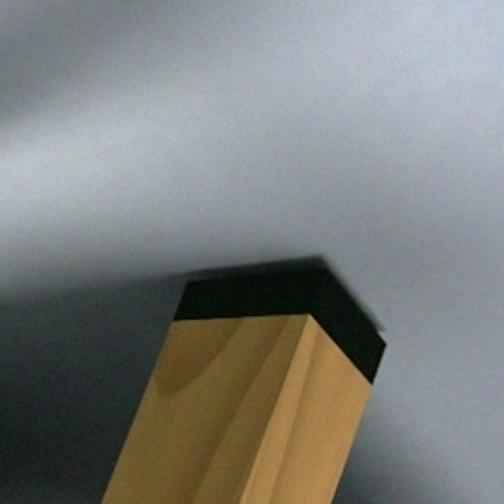

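Scaled by 2.520 from the camera's 672x504 image, which has a finer 960x720 frame.

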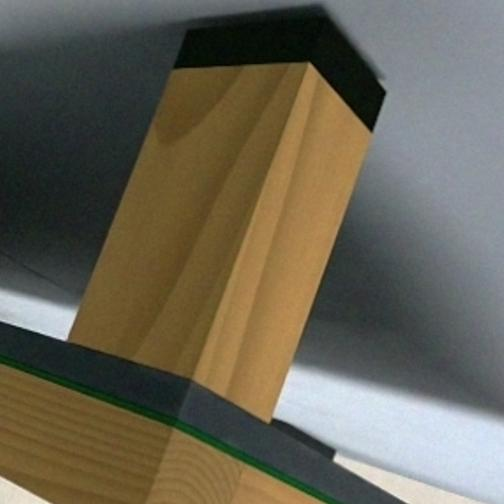

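Scaled by 3.360 from the camera's 672x504 image, which has a finer 960x720 frame.

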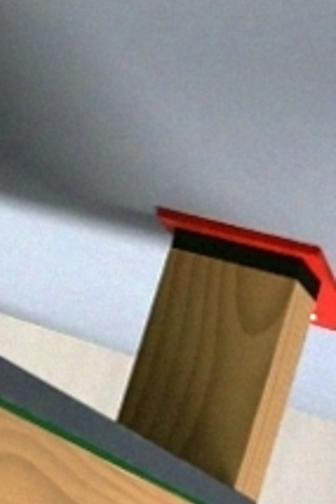

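>>> zoom_image(
  camera="arm3_cam_wrist",
  region=[460, 150, 560, 230],
)

>>> zoom_image(
  camera="arm3_cam_wrist",
  region=[602, 300, 672, 370],
)

>>> zoom_image(
  camera="arm3_cam_wrist",
  region=[190, 180, 260, 250],
)

Scaled by 5.040 from the camera's 672x504 image, which has a finer 960x720 frame.

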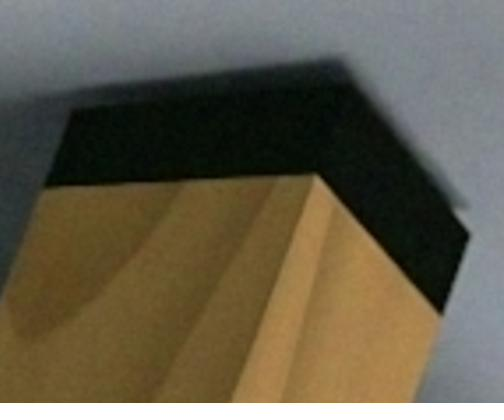

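Scaled by 7.200 from the camera's 672x504 image, which has a finer 960x720 frame.

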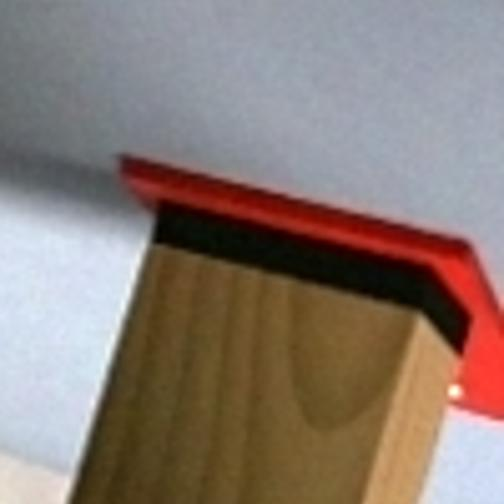

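Scaled by 7.200 from the camera's 672x504 image, which has a finer 960x720 frame.

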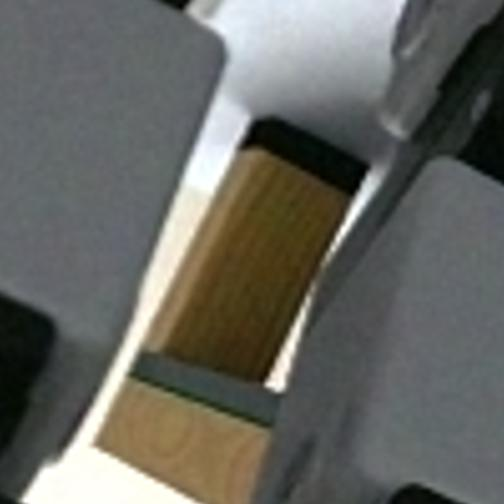

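>>> move(
  arm1={"joints":{"joint2_rad":0.3},"min_time_s":2.5},
  arm3={"joints":{"joint2_rad":0.3},"min_time_s":2.5},
)

>>> move(
  arm1={"joints":{"joint1_rad":1.412,"joint4_rad":1.6,"joint5_rad":-0.009,"joint6_rad":0.993,"joint7_rad":4.583},"min_time_s":3},
)

>>> move(
  arm1={"joints":{"joint2_rad":0.9263,"joint4_rad":1.2066},"min_time_s":3},
  cameras=["arm1_cam_wrist","cam_high"],
)

Scene clock: 55.33 s.
Joint torques (N m): arm1=[0.19 -12.86 -0.59 -7.46 -1.73 -2.14 0.36] | arm2=[0.18 -2.28 -0.74 -7.78 0.04 -0.98 0.4] | arm3=[0.31 -14.18 -1.05 -4.52 -1.31 -1.79 0.01] | arm4=[-0.52 0.61 0.91 -6.9 0.04 -0.43 0]
Motor temperatures (°C): arm1=[32 34 27 32 36 39 38] | arm2=[34 31 32 33 37 40 48] | arm3=[37 32 30 34 33 35 36] | arm4=[34 32 30 35 32 31 43]
Flange force (N): arm1=[-0.6 -0.8 -1.2] | arm2=[-2.8 -1.6 -2.6] | arm3=[6.9 4.7 4.9] | arm4=[-0.8 2.9 -1.5]
move: arm1 done; arm3 done
Joint velocities: within noise
arm1.joint_positions: joint1_rad=+1.373 joint2_rad=+0.300 joint3_rad=+0.000 joint4_rad=+2.195 joint5_rad=+1.518 joint6_rad=-0.784 joint7_rad=+3.020 hand_index_mcp=+0.748 hand_index_abd=+0.001 hand_index_pip=+0.576 hand_index_dip=+0.696 hand_middle_mcp=+0.747 hand_middle_abd=+0.001 hand_middle_pip=+0.576 hand_middle_dip=+0.696 hand_ring_mcp=+0.747 hand_ring_abd=+0.001 hand_ring_pip=+0.576 hand_ring_dip=+0.696 hand_thumb_cmc=+0.709 hand_thumb_axl=+0.677 hand_thumb_mcp=+0.225 hand_thumb_ipl=+0.168 hand_current_limit=+0.400 hand_speed=-0.600
arm1.joint_status: all done
arm1.hand_state: goal,goal,goal,goal,goal,goal,goal,goal,goal,goal,goal,goal,goal,goal,goal,goal
arm1.index_mcp_current_ma: -26
arm1.index_abd_current_ma: 4
arm1.index_pip_current_ma: 2
arm1.index_dip_current_ma: 0
arm1.middle_mcp_current_ma: -32
arm1.middle_abd_current_ma: 4
arm1.middle_pip_current_ma: 1
arm1.middle_dip_current_ma: 0
arm1.ring_mcp_current_ma: -29
arm1.ring_abd_current_ma: 3
arm1.ring_pip_current_ma: 1
arm1.ring_dip_current_ma: 0
arm1.thumb_cmc_current_ma: -22
arm1.thumb_axl_current_ma: -3
arm1.thumb_mcp_current_ma: -5
arm1.thumb_ipl_current_ma: -2
arm1.hand_goal_index_mcp: 0.754
arm1.hand_goal_index_abd: 0.000
arm1.hand_goal_index_pip: 0.576
arm1.hand_goal_index_dip: 0.696
arm1.hand_goal_middle_mcp: 0.754
arm1.hand_goal_middle_abd: 0.000
arm1.hand_goal_middle_pip: 0.576
arm1.hand_goal_middle_dip: 0.696
arm1.hand_goal_ring_mcp: 0.754
arm1.hand_goal_ring_abd: 0.000
arm1.hand_goal_ring_pip: 0.576
arm1.hand_goal_ring_dip: 0.696
arm1.hand_goal_thumb_cmc: 0.714
arm1.hand_goal_thumb_axl: 0.678
arm1.hand_goal_thumb_mcp: 0.226
arm1.hand_goal_thumb_ipl: 0.168
arm1.hand: x=+0.4395 y=+0.4018 z=+1.0060 quat_wxyz=(+0.457, -0.533, -0.702, +0.119) (m; scene frame)
arm2, arm4: as last shown
arm3.joint_positions: joint1_rad=+1.315 joint2_rad=+0.300 joint3_rad=+0.000 joint4_rad=+2.211 joint5_rad=+1.465 joint6_rad=-0.780 joint7_rad=+3.040 hand_index_mcp=+0.749 hand_index_abd=+0.003 hand_index_pip=+0.576 hand_index_dip=+0.696 hand_middle_mcp=+0.749 hand_middle_abd=+0.003 hand_middle_pip=+0.576 hand_middle_dip=+0.696 hand_ring_mcp=+0.749 hand_ring_abd=+0.003 hand_ring_pip=+0.576 hand_ring_dip=+0.696 hand_thumb_cmc=+0.709 hand_thumb_axl=+0.677 hand_thumb_mcp=+0.225 hand_thumb_ipl=+0.168 hand_current_limit=+0.400 hand_speed=-0.600
arm3.joint_status: all done
arm3.hand_state: goal,goal,goal,goal,goal,goal,goal,goal,goal,goal,goal,goal,goal,goal,goal,goal
arm3.index_mcp_current_ma: -4
arm3.index_abd_current_ma: 1
arm3.index_pip_current_ma: 0
arm3.index_dip_current_ma: 0
arm3.middle_mcp_current_ma: -4
arm3.middle_abd_current_ma: 1
arm3.middle_pip_current_ma: 0
arm3.middle_dip_current_ma: 0
arm3.ring_mcp_current_ma: -4
arm3.ring_abd_current_ma: 1
arm3.ring_pip_current_ma: 0
arm3.ring_dip_current_ma: 0
arm3.thumb_cmc_current_ma: -3
arm3.thumb_axl_current_ma: 0
arm3.thumb_mcp_current_ma: 0
arm3.thumb_ipl_current_ma: 0
arm3.hand_goal_index_mcp: 0.754
arm3.hand_goal_index_abd: 0.000
arm3.hand_goal_index_pip: 0.576
arm3.hand_goal_index_dip: 0.696
arm3.hand_goal_middle_mcp: 0.754
arm3.hand_goal_middle_abd: 0.000
arm3.hand_goal_middle_pip: 0.576
arm3.hand_goal_middle_dip: 0.696
arm3.hand_goal_ring_mcp: 0.754
arm3.hand_goal_ring_abd: 0.000
arm3.hand_goal_ring_pip: 0.576
arm3.hand_goal_ring_dip: 0.696
arm3.hand_goal_thumb_cmc: 0.714
arm3.hand_goal_thumb_axl: 0.678
arm3.hand_goal_thumb_mcp: 0.226
arm3.hand_goal_thumb_ipl: 0.168
arm3.hand: x=-0.4289 y=-0.4222 z=+1.0146 quat_wxyz=(+0.122, -0.698, +0.528, -0.468) (m; scene frame)
pictures: none

Scene clock: 58.80 s.
Joint torques (N m): arm1=[0.2 -15.22 0.02 -9.76 -0.48 -1.13 0.33] | arm2=[0.19 -2.29 -0.85 -7.83 0.09 -1.03 0.44] | arm3=[0.33 -14.2 -1.01 -4.57 -1.29 -1.79 -0.03] | arm4=[-0.38 0.58 0.98 -6.9 0.13 -0.5 -0.03]
Motor temperatures (°C): arm1=[32 34 27 32 36 39 38] | arm2=[34 31 32 33 37 40 48] | arm3=[37 33 30 34 33 35 36] | arm4=[34 32 30 35 32 31 43]
Flange force (N): arm1=[-2.5 -1.2 1.3] | arm2=[-2.7 -1.8 -2.6] | arm3=[6.5 4.8 5.1] | arm4=[-0.8 2.9 -1.8]
move: arm1 done
Joint velocities: within noise
arm1.joint_positions: joint1_rad=+1.412 joint2_rad=+0.300 joint3_rad=+0.000 joint4_rad=+1.600 joint5_rad=-0.009 joint6_rad=+0.993 joint7_rad=+4.583 hand_index_mcp=+0.750 hand_index_abd=+0.001 hand_index_pip=+0.576 hand_index_dip=+0.696 hand_middle_mcp=+0.750 hand_middle_abd=+0.001 hand_middle_pip=+0.576 hand_middle_dip=+0.696 hand_ring_mcp=+0.750 hand_ring_abd=+0.001 hand_ring_pip=+0.576 hand_ring_dip=+0.696 hand_thumb_cmc=+0.712 hand_thumb_axl=+0.677 hand_thumb_mcp=+0.224 hand_thumb_ipl=+0.168 hand_current_limit=+0.400 hand_speed=-0.600
arm1.joint_status: all done
arm1.hand_state: goal,goal,goal,goal,goal,goal,goal,goal,goal,goal,goal,goal,goal,goal,goal,goal
arm1.index_mcp_current_ma: -16
arm1.index_abd_current_ma: 4
arm1.index_pip_current_ma: 2
arm1.index_dip_current_ma: 0
arm1.middle_mcp_current_ma: -19
arm1.middle_abd_current_ma: 4
arm1.middle_pip_current_ma: 1
arm1.middle_dip_current_ma: 0
arm1.ring_mcp_current_ma: -17
arm1.ring_abd_current_ma: 3
arm1.ring_pip_current_ma: 1
arm1.ring_dip_current_ma: 0
arm1.thumb_cmc_current_ma: -10
arm1.thumb_axl_current_ma: -3
arm1.thumb_mcp_current_ma: -10
arm1.thumb_ipl_current_ma: -2
arm1.hand_goal_index_mcp: 0.754
arm1.hand_goal_index_abd: 0.000
arm1.hand_goal_index_pip: 0.576
arm1.hand_goal_index_dip: 0.696
arm1.hand_goal_middle_mcp: 0.754
arm1.hand_goal_middle_abd: 0.000
arm1.hand_goal_middle_pip: 0.576
arm1.hand_goal_middle_dip: 0.696
arm1.hand_goal_ring_mcp: 0.754
arm1.hand_goal_ring_abd: 0.000
arm1.hand_goal_ring_pip: 0.576
arm1.hand_goal_ring_dip: 0.696
arm1.hand_goal_thumb_cmc: 0.714
arm1.hand_goal_thumb_axl: 0.678
arm1.hand_goal_thumb_mcp: 0.226
arm1.hand_goal_thumb_ipl: 0.168
arm1.hand: x=+0.6884 y=+0.4482 z=+1.0870 quat_wxyz=(+0.093, -0.701, -0.703, -0.071) (m; scene frame)
arm2, arm3, arm4: as last shown
pictures: none

Scene clock: 62.17 s.
Joint torques (N m): arm1=[0.25 -23.48 0.26 -8.17 -0.51 -0.45 0.33] | arm2=[0.09 -2.37 -0.72 -7.82 0.02 -0.94 0.43] | arm3=[0.35 -14.17 -1.12 -4.58 -1.28 -1.79 -0.01] | arm4=[-0.43 0.64 0.9 -6.94 0.08 -0.5 0]
Motor temperatures (°C): arm1=[32 34 27 32 36 39 38] | arm2=[34 31 32 33 37 40 48] | arm3=[37 33 30 34 33 35 36] | arm4=[34 32 30 35 32 31 43]
Flange force (N): arm1=[-2.8 -0.3 0.9] | arm2=[-3.0 -1.4 -2.4] | arm3=[6.6 4.8 5.0] | arm4=[-0.6 2.8 -1.6]
move: arm1 done
Joint velocities: within noise
arm1.joint_positions: joint1_rad=+1.412 joint2_rad=+0.926 joint3_rad=+0.000 joint4_rad=+1.207 joint5_rad=-0.009 joint6_rad=+0.993 joint7_rad=+4.583 hand_index_mcp=+0.750 hand_index_abd=+0.001 hand_index_pip=+0.576 hand_index_dip=+0.696 hand_middle_mcp=+0.750 hand_middle_abd=+0.001 hand_middle_pip=+0.576 hand_middle_dip=+0.696 hand_ring_mcp=+0.750 hand_ring_abd=+0.001 hand_ring_pip=+0.576 hand_ring_dip=+0.696 hand_thumb_cmc=+0.712 hand_thumb_axl=+0.677 hand_thumb_mcp=+0.224 hand_thumb_ipl=+0.168 hand_current_limit=+0.400 hand_speed=-0.600
arm1.joint_status: all done
arm1.hand_state: goal,goal,goal,goal,goal,goal,goal,goal,goal,goal,goal,goal,goal,goal,goal,goal
arm1.index_mcp_current_ma: -16
arm1.index_abd_current_ma: 4
arm1.index_pip_current_ma: 2
arm1.index_dip_current_ma: 0
arm1.middle_mcp_current_ma: -19
arm1.middle_abd_current_ma: 4
arm1.middle_pip_current_ma: 1
arm1.middle_dip_current_ma: 0
arm1.ring_mcp_current_ma: -17
arm1.ring_abd_current_ma: 3
arm1.ring_pip_current_ma: 1
arm1.ring_dip_current_ma: 0
arm1.thumb_cmc_current_ma: -10
arm1.thumb_axl_current_ma: -3
arm1.thumb_mcp_current_ma: -11
arm1.thumb_ipl_current_ma: -2
arm1.hand_goal_index_mcp: 0.754
arm1.hand_goal_index_abd: 0.000
arm1.hand_goal_index_pip: 0.576
arm1.hand_goal_index_dip: 0.696
arm1.hand_goal_middle_mcp: 0.754
arm1.hand_goal_middle_abd: 0.000
arm1.hand_goal_middle_pip: 0.576
arm1.hand_goal_middle_dip: 0.696
arm1.hand_goal_ring_mcp: 0.754
arm1.hand_goal_ring_abd: 0.000
arm1.hand_goal_ring_pip: 0.576
arm1.hand_goal_ring_dip: 0.696
arm1.hand_goal_thumb_cmc: 0.714
arm1.hand_goal_thumb_axl: 0.678
arm1.hand_goal_thumb_mcp: 0.226
arm1.hand_goal_thumb_ipl: 0.168
arm1.hand: x=+0.6758 y=+0.5541 z=+0.8689 quat_wxyz=(+0.000, -0.707, -0.708, +0.000) (m; scene frame)
arm2, arm3, arm4: as last shown
pictures: arm1_cam_wrist, cam_high
camera_calibration:
arm1_cam_wrist: T_world_to_cam=[[0.602835, -0.797857, 0.00378988, 0.0653122], [-0.519799, -0.389131, 0.760517, -0.148299], [-0.605309, -0.460436, -0.649307, 1.35381], [0, 0, 0, 1]] pos_world=[0.703017, 0.617747, 0.991577]

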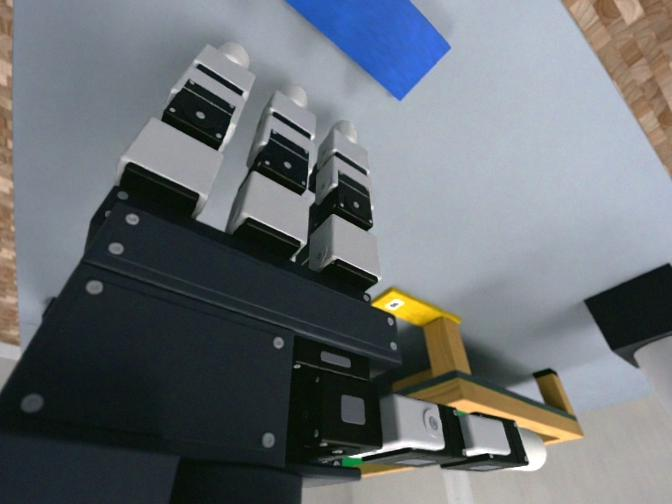

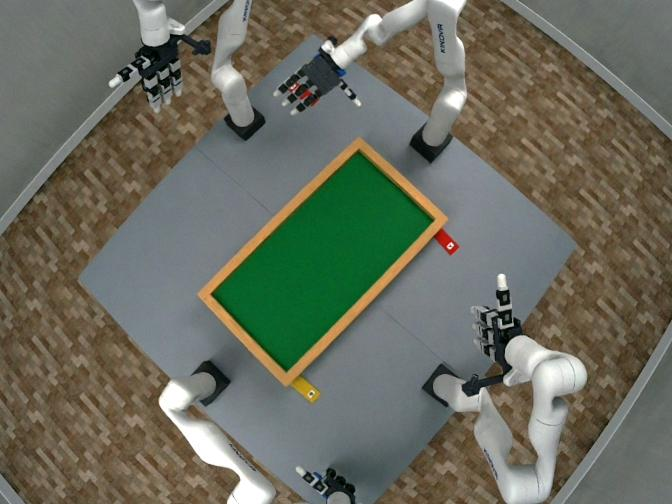

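>>> move(
  arm1={"joints":{"hand_index_mcp":0.548,"hand_middle_mcp":0.548,"hand_ring_mcp":0.548,"hand_index_pip":0.358,"hand_middle_pip":0.358,"hand_ring_pip":0.358,"hand_index_dip":0.478,"hand_middle_dip":0.478,"hand_ring_dip":0.478}},
)

>>> move(
  arm1={"joints":{"joint2_rad":0.9602,"joint4_rad":1.2239,"joint6_rad":0.9421},"min_time_s":2},
  cameras=["arm1_cam_wrist"],
)

Scene clock: 63.47 s.
Joint torques (N m): arm1=[0.3 -23.48 0.37 -8.21 -0.46 -0.45 0.32] | arm2=[0.15 -2.38 -0.82 -7.77 0.06 -0.96 0.39] | arm3=[0.35 -14.18 -1.07 -4.58 -1.28 -1.8 0] | arm4=[-0.39 0.55 0.98 -6.88 0.1 -0.45 -0.05]
Motor temperatures (°C): arm1=[32 34 27 32 36 39 38] | arm2=[34 31 32 33 37 40 48] | arm3=[37 33 30 34 33 34 36] | arm4=[34 32 30 35 32 31 43]
Flange force (N): arm1=[-3.0 -0.4 0.9] | arm2=[-3.0 -1.9 -2.7] | arm3=[6.6 4.7 5.0] | arm4=[-0.9 2.9 -1.7]
move: arm1 done
Joint velocities: within noise
arm1.joint_positions: joint1_rad=+1.412 joint2_rad=+0.926 joint3_rad=+0.000 joint4_rad=+1.207 joint5_rad=-0.009 joint6_rad=+0.993 joint7_rad=+4.583 hand_index_mcp=+0.553 hand_index_abd=+0.001 hand_index_pip=+0.363 hand_index_dip=+0.481 hand_middle_mcp=+0.554 hand_middle_abd=+0.001 hand_middle_pip=+0.363 hand_middle_dip=+0.482 hand_ring_mcp=+0.554 hand_ring_abd=+0.001 hand_ring_pip=+0.362 hand_ring_dip=+0.481 hand_thumb_cmc=+0.712 hand_thumb_axl=+0.677 hand_thumb_mcp=+0.224 hand_thumb_ipl=+0.168 hand_current_limit=+0.400 hand_speed=-0.600
arm1.joint_status: all done
arm1.hand_state: goal,goal,goal,goal,goal,goal,goal,goal,goal,goal,goal,goal,goal,goal,goal,goal
arm1.index_mcp_current_ma: 23
arm1.index_abd_current_ma: 4
arm1.index_pip_current_ma: 23
arm1.index_dip_current_ma: 14
arm1.middle_mcp_current_ma: 26
arm1.middle_abd_current_ma: 4
arm1.middle_pip_current_ma: 21
arm1.middle_dip_current_ma: 16
arm1.ring_mcp_current_ma: 25
arm1.ring_abd_current_ma: 3
arm1.ring_pip_current_ma: 18
arm1.ring_dip_current_ma: 12
arm1.thumb_cmc_current_ma: -10
arm1.thumb_axl_current_ma: -3
arm1.thumb_mcp_current_ma: -11
arm1.thumb_ipl_current_ma: -2
arm1.hand_goal_index_mcp: 0.548
arm1.hand_goal_index_abd: 0.000
arm1.hand_goal_index_pip: 0.358
arm1.hand_goal_index_dip: 0.478
arm1.hand_goal_middle_mcp: 0.548
arm1.hand_goal_middle_abd: 0.000
arm1.hand_goal_middle_pip: 0.358
arm1.hand_goal_middle_dip: 0.478
arm1.hand_goal_ring_mcp: 0.548
arm1.hand_goal_ring_abd: 0.000
arm1.hand_goal_ring_pip: 0.358
arm1.hand_goal_ring_dip: 0.478
arm1.hand_goal_thumb_cmc: 0.714
arm1.hand_goal_thumb_axl: 0.678
arm1.hand_goal_thumb_mcp: 0.226
arm1.hand_goal_thumb_ipl: 0.168
arm1.hand: x=+0.6758 y=+0.5541 z=+0.8689 quat_wxyz=(+0.000, -0.707, -0.708, +0.000) (m; scene frame)
arm2, arm3, arm4: as last shown
pictures: none

Scene clock: 65.77 s.
Joint torques (N m): arm1=[0.3 -23.58 0.32 -8 -0.44 -0.46 0.3] | arm2=[0.22 -2.41 -0.8 -7.87 0.06 -0.98 0.39] | arm3=[0.37 -14.19 -1.07 -4.54 -1.29 -1.77 0.03] | arm4=[-0.47 0.61 0.88 -6.99 0.08 -0.45 -0.01]
Motor temperatures (°C): arm1=[32 34 27 32 36 39 38] | arm2=[34 31 32 33 37 40 48] | arm3=[37 33 30 34 33 34 36] | arm4=[34 32 30 35 32 31 43]
Flange force (N): arm1=[-3.2 -0.3 0.7] | arm2=[-2.9 -1.9 -2.4] | arm3=[6.8 4.7 4.9] | arm4=[-0.5 2.7 -1.2]
move: arm1 done
Joint velocities: within noise
arm1.joint_positions: joint1_rad=+1.412 joint2_rad=+0.960 joint3_rad=+0.000 joint4_rad=+1.224 joint5_rad=-0.009 joint6_rad=+0.942 joint7_rad=+4.583 hand_index_mcp=+0.553 hand_index_abd=+0.001 hand_index_pip=+0.363 hand_index_dip=+0.481 hand_middle_mcp=+0.554 hand_middle_abd=+0.001 hand_middle_pip=+0.363 hand_middle_dip=+0.482 hand_ring_mcp=+0.554 hand_ring_abd=+0.001 hand_ring_pip=+0.362 hand_ring_dip=+0.481 hand_thumb_cmc=+0.712 hand_thumb_axl=+0.677 hand_thumb_mcp=+0.224 hand_thumb_ipl=+0.168 hand_current_limit=+0.400 hand_speed=-0.600
arm1.joint_status: all done
arm1.hand_state: goal,goal,goal,goal,goal,goal,goal,goal,goal,goal,goal,goal,goal,goal,goal,goal
arm1.index_mcp_current_ma: 23
arm1.index_abd_current_ma: 4
arm1.index_pip_current_ma: 23
arm1.index_dip_current_ma: 14
arm1.middle_mcp_current_ma: 26
arm1.middle_abd_current_ma: 4
arm1.middle_pip_current_ma: 21
arm1.middle_dip_current_ma: 16
arm1.ring_mcp_current_ma: 25
arm1.ring_abd_current_ma: 3
arm1.ring_pip_current_ma: 18
arm1.ring_dip_current_ma: 12
arm1.thumb_cmc_current_ma: -10
arm1.thumb_axl_current_ma: -3
arm1.thumb_mcp_current_ma: -11
arm1.thumb_ipl_current_ma: -2
arm1.hand_goal_index_mcp: 0.548
arm1.hand_goal_index_abd: 0.000
arm1.hand_goal_index_pip: 0.358
arm1.hand_goal_index_dip: 0.478
arm1.hand_goal_middle_mcp: 0.548
arm1.hand_goal_middle_abd: 0.000
arm1.hand_goal_middle_pip: 0.358
arm1.hand_goal_middle_dip: 0.478
arm1.hand_goal_ring_mcp: 0.548
arm1.hand_goal_ring_abd: 0.000
arm1.hand_goal_ring_pip: 0.358
arm1.hand_goal_ring_dip: 0.478
arm1.hand_goal_thumb_cmc: 0.714
arm1.hand_goal_thumb_axl: 0.678
arm1.hand_goal_thumb_mcp: 0.226
arm1.hand_goal_thumb_ipl: 0.168
arm1.hand: x=+0.6762 y=+0.5531 z=+0.8440 quat_wxyz=(+0.000, -0.707, -0.707, +0.000) (m; scene frame)
arm2, arm3, arm4: as last shown
pictures: arm1_cam_wrist
camera_calibration:
arm1_cam_wrist: T_world_to_cam=[[0.602526, -0.798089, 0.00411806, 0.0644906], [-0.52017, -0.388784, 0.76044, -0.129384], [-0.605298, -0.460327, -0.649395, 1.33748], [0, 0, 0, 1]] pos_world=[0.703417, 0.616846, 0.966677]

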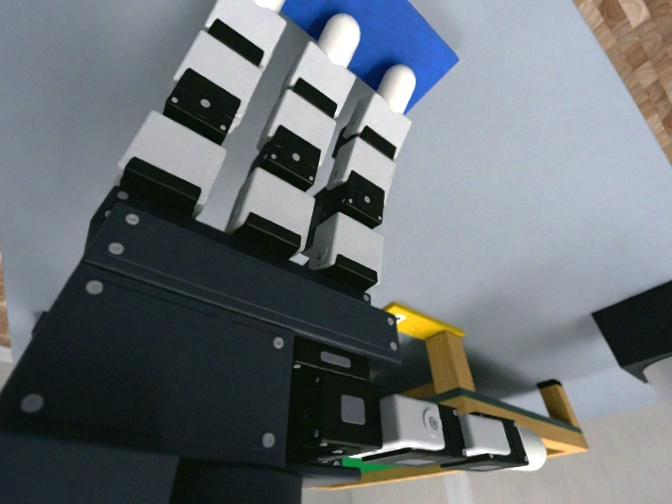

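>>> move(
  arm1={"joints":{"joint2_rad":0.9777,"joint4_rad":1.2297,"joint6_rad":0.9188},"min_time_s":2},
  cameras=["arm1_cam_wrist"],
)

Scene clock: 68.20 s.
Joint torques (N m): arm1=[2.68 -14.55 1.59 -3.96 -0.15 -0.4 0.29] | arm2=[0.3 -2.34 -0.83 -7.82 0.01 -1.02 0.4] | arm3=[0.33 -14.19 -1.05 -4.57 -1.29 -1.8 0] | arm4=[-0.43 0.63 0.95 -6.94 0.02 -0.48 -0.02]
Motor temperatures (°C): arm1=[32 35 27 32 36 39 38] | arm2=[34 31 32 33 37 40 48] | arm3=[37 33 30 34 33 34 36] | arm4=[34 32 30 35 32 31 43]
Flange force (N): arm1=[-3.2 -4.4 -14.4] | arm2=[-2.8 -1.9 -2.6] | arm3=[6.6 4.7 5.0] | arm4=[-0.6 2.9 -1.5]
move: arm1 done
Joint velocities: within noise
arm1.joint_positions: joint1_rad=+1.412 joint2_rad=+0.978 joint3_rad=+0.000 joint4_rad=+1.230 joint5_rad=-0.009 joint6_rad=+0.919 joint7_rad=+4.583 hand_index_mcp=+0.522 hand_index_abd=+0.001 hand_index_pip=+0.328 hand_index_dip=+0.462 hand_middle_mcp=+0.520 hand_middle_abd=+0.001 hand_middle_pip=+0.331 hand_middle_dip=+0.459 hand_ring_mcp=+0.518 hand_ring_abd=+0.001 hand_ring_pip=+0.331 hand_ring_dip=+0.461 hand_thumb_cmc=+0.712 hand_thumb_axl=+0.677 hand_thumb_mcp=+0.224 hand_thumb_ipl=+0.168 hand_current_limit=+0.400 hand_speed=-0.600
arm1.joint_status: all done
arm1.hand_state: blocked,goal,blocked,goal,blocked,goal,blocked,goal,blocked,goal,blocked,goal,goal,goal,goal,goal
arm1.index_mcp_current_ma: -125
arm1.index_abd_current_ma: 4
arm1.index_pip_current_ma: -135
arm1.index_dip_current_ma: -69
arm1.middle_mcp_current_ma: -136
arm1.middle_abd_current_ma: 4
arm1.middle_pip_current_ma: -123
arm1.middle_dip_current_ma: -83
arm1.ring_mcp_current_ma: -146
arm1.ring_abd_current_ma: 3
arm1.ring_pip_current_ma: -123
arm1.ring_dip_current_ma: -74
arm1.thumb_cmc_current_ma: -10
arm1.thumb_axl_current_ma: -3
arm1.thumb_mcp_current_ma: -11
arm1.thumb_ipl_current_ma: -2
arm1.hand_goal_index_mcp: 0.548
arm1.hand_goal_index_abd: 0.000
arm1.hand_goal_index_pip: 0.358
arm1.hand_goal_index_dip: 0.478
arm1.hand_goal_middle_mcp: 0.548
arm1.hand_goal_middle_abd: 0.000
arm1.hand_goal_middle_pip: 0.358
arm1.hand_goal_middle_dip: 0.478
arm1.hand_goal_ring_mcp: 0.548
arm1.hand_goal_ring_abd: 0.000
arm1.hand_goal_ring_pip: 0.358
arm1.hand_goal_ring_dip: 0.478
arm1.hand_goal_thumb_cmc: 0.714
arm1.hand_goal_thumb_axl: 0.678
arm1.hand_goal_thumb_mcp: 0.226
arm1.hand_goal_thumb_ipl: 0.168
arm1.hand: x=+0.6763 y=+0.5528 z=+0.8320 quat_wxyz=(+0.000, -0.707, -0.707, -0.001) (m; scene frame)
arm2, arm3, arm4: as last shown
pictures: arm1_cam_wrist
camera_calibration:
arm1_cam_wrist: T_world_to_cam=[[0.602414, -0.798173, 0.00415745, 0.0642723], [-0.520312, -0.388741, 0.760365, -0.120126], [-0.605287, -0.460218, -0.649482, 1.32968], [0, 0, 0, 1]] pos_world=[0.703617, 0.616546, 0.954678]

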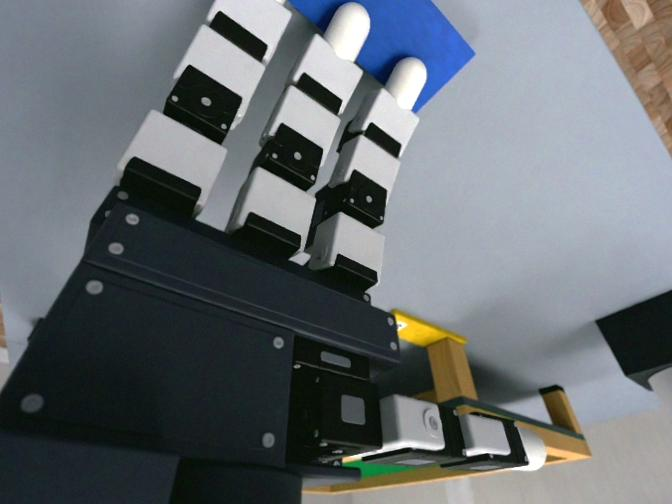

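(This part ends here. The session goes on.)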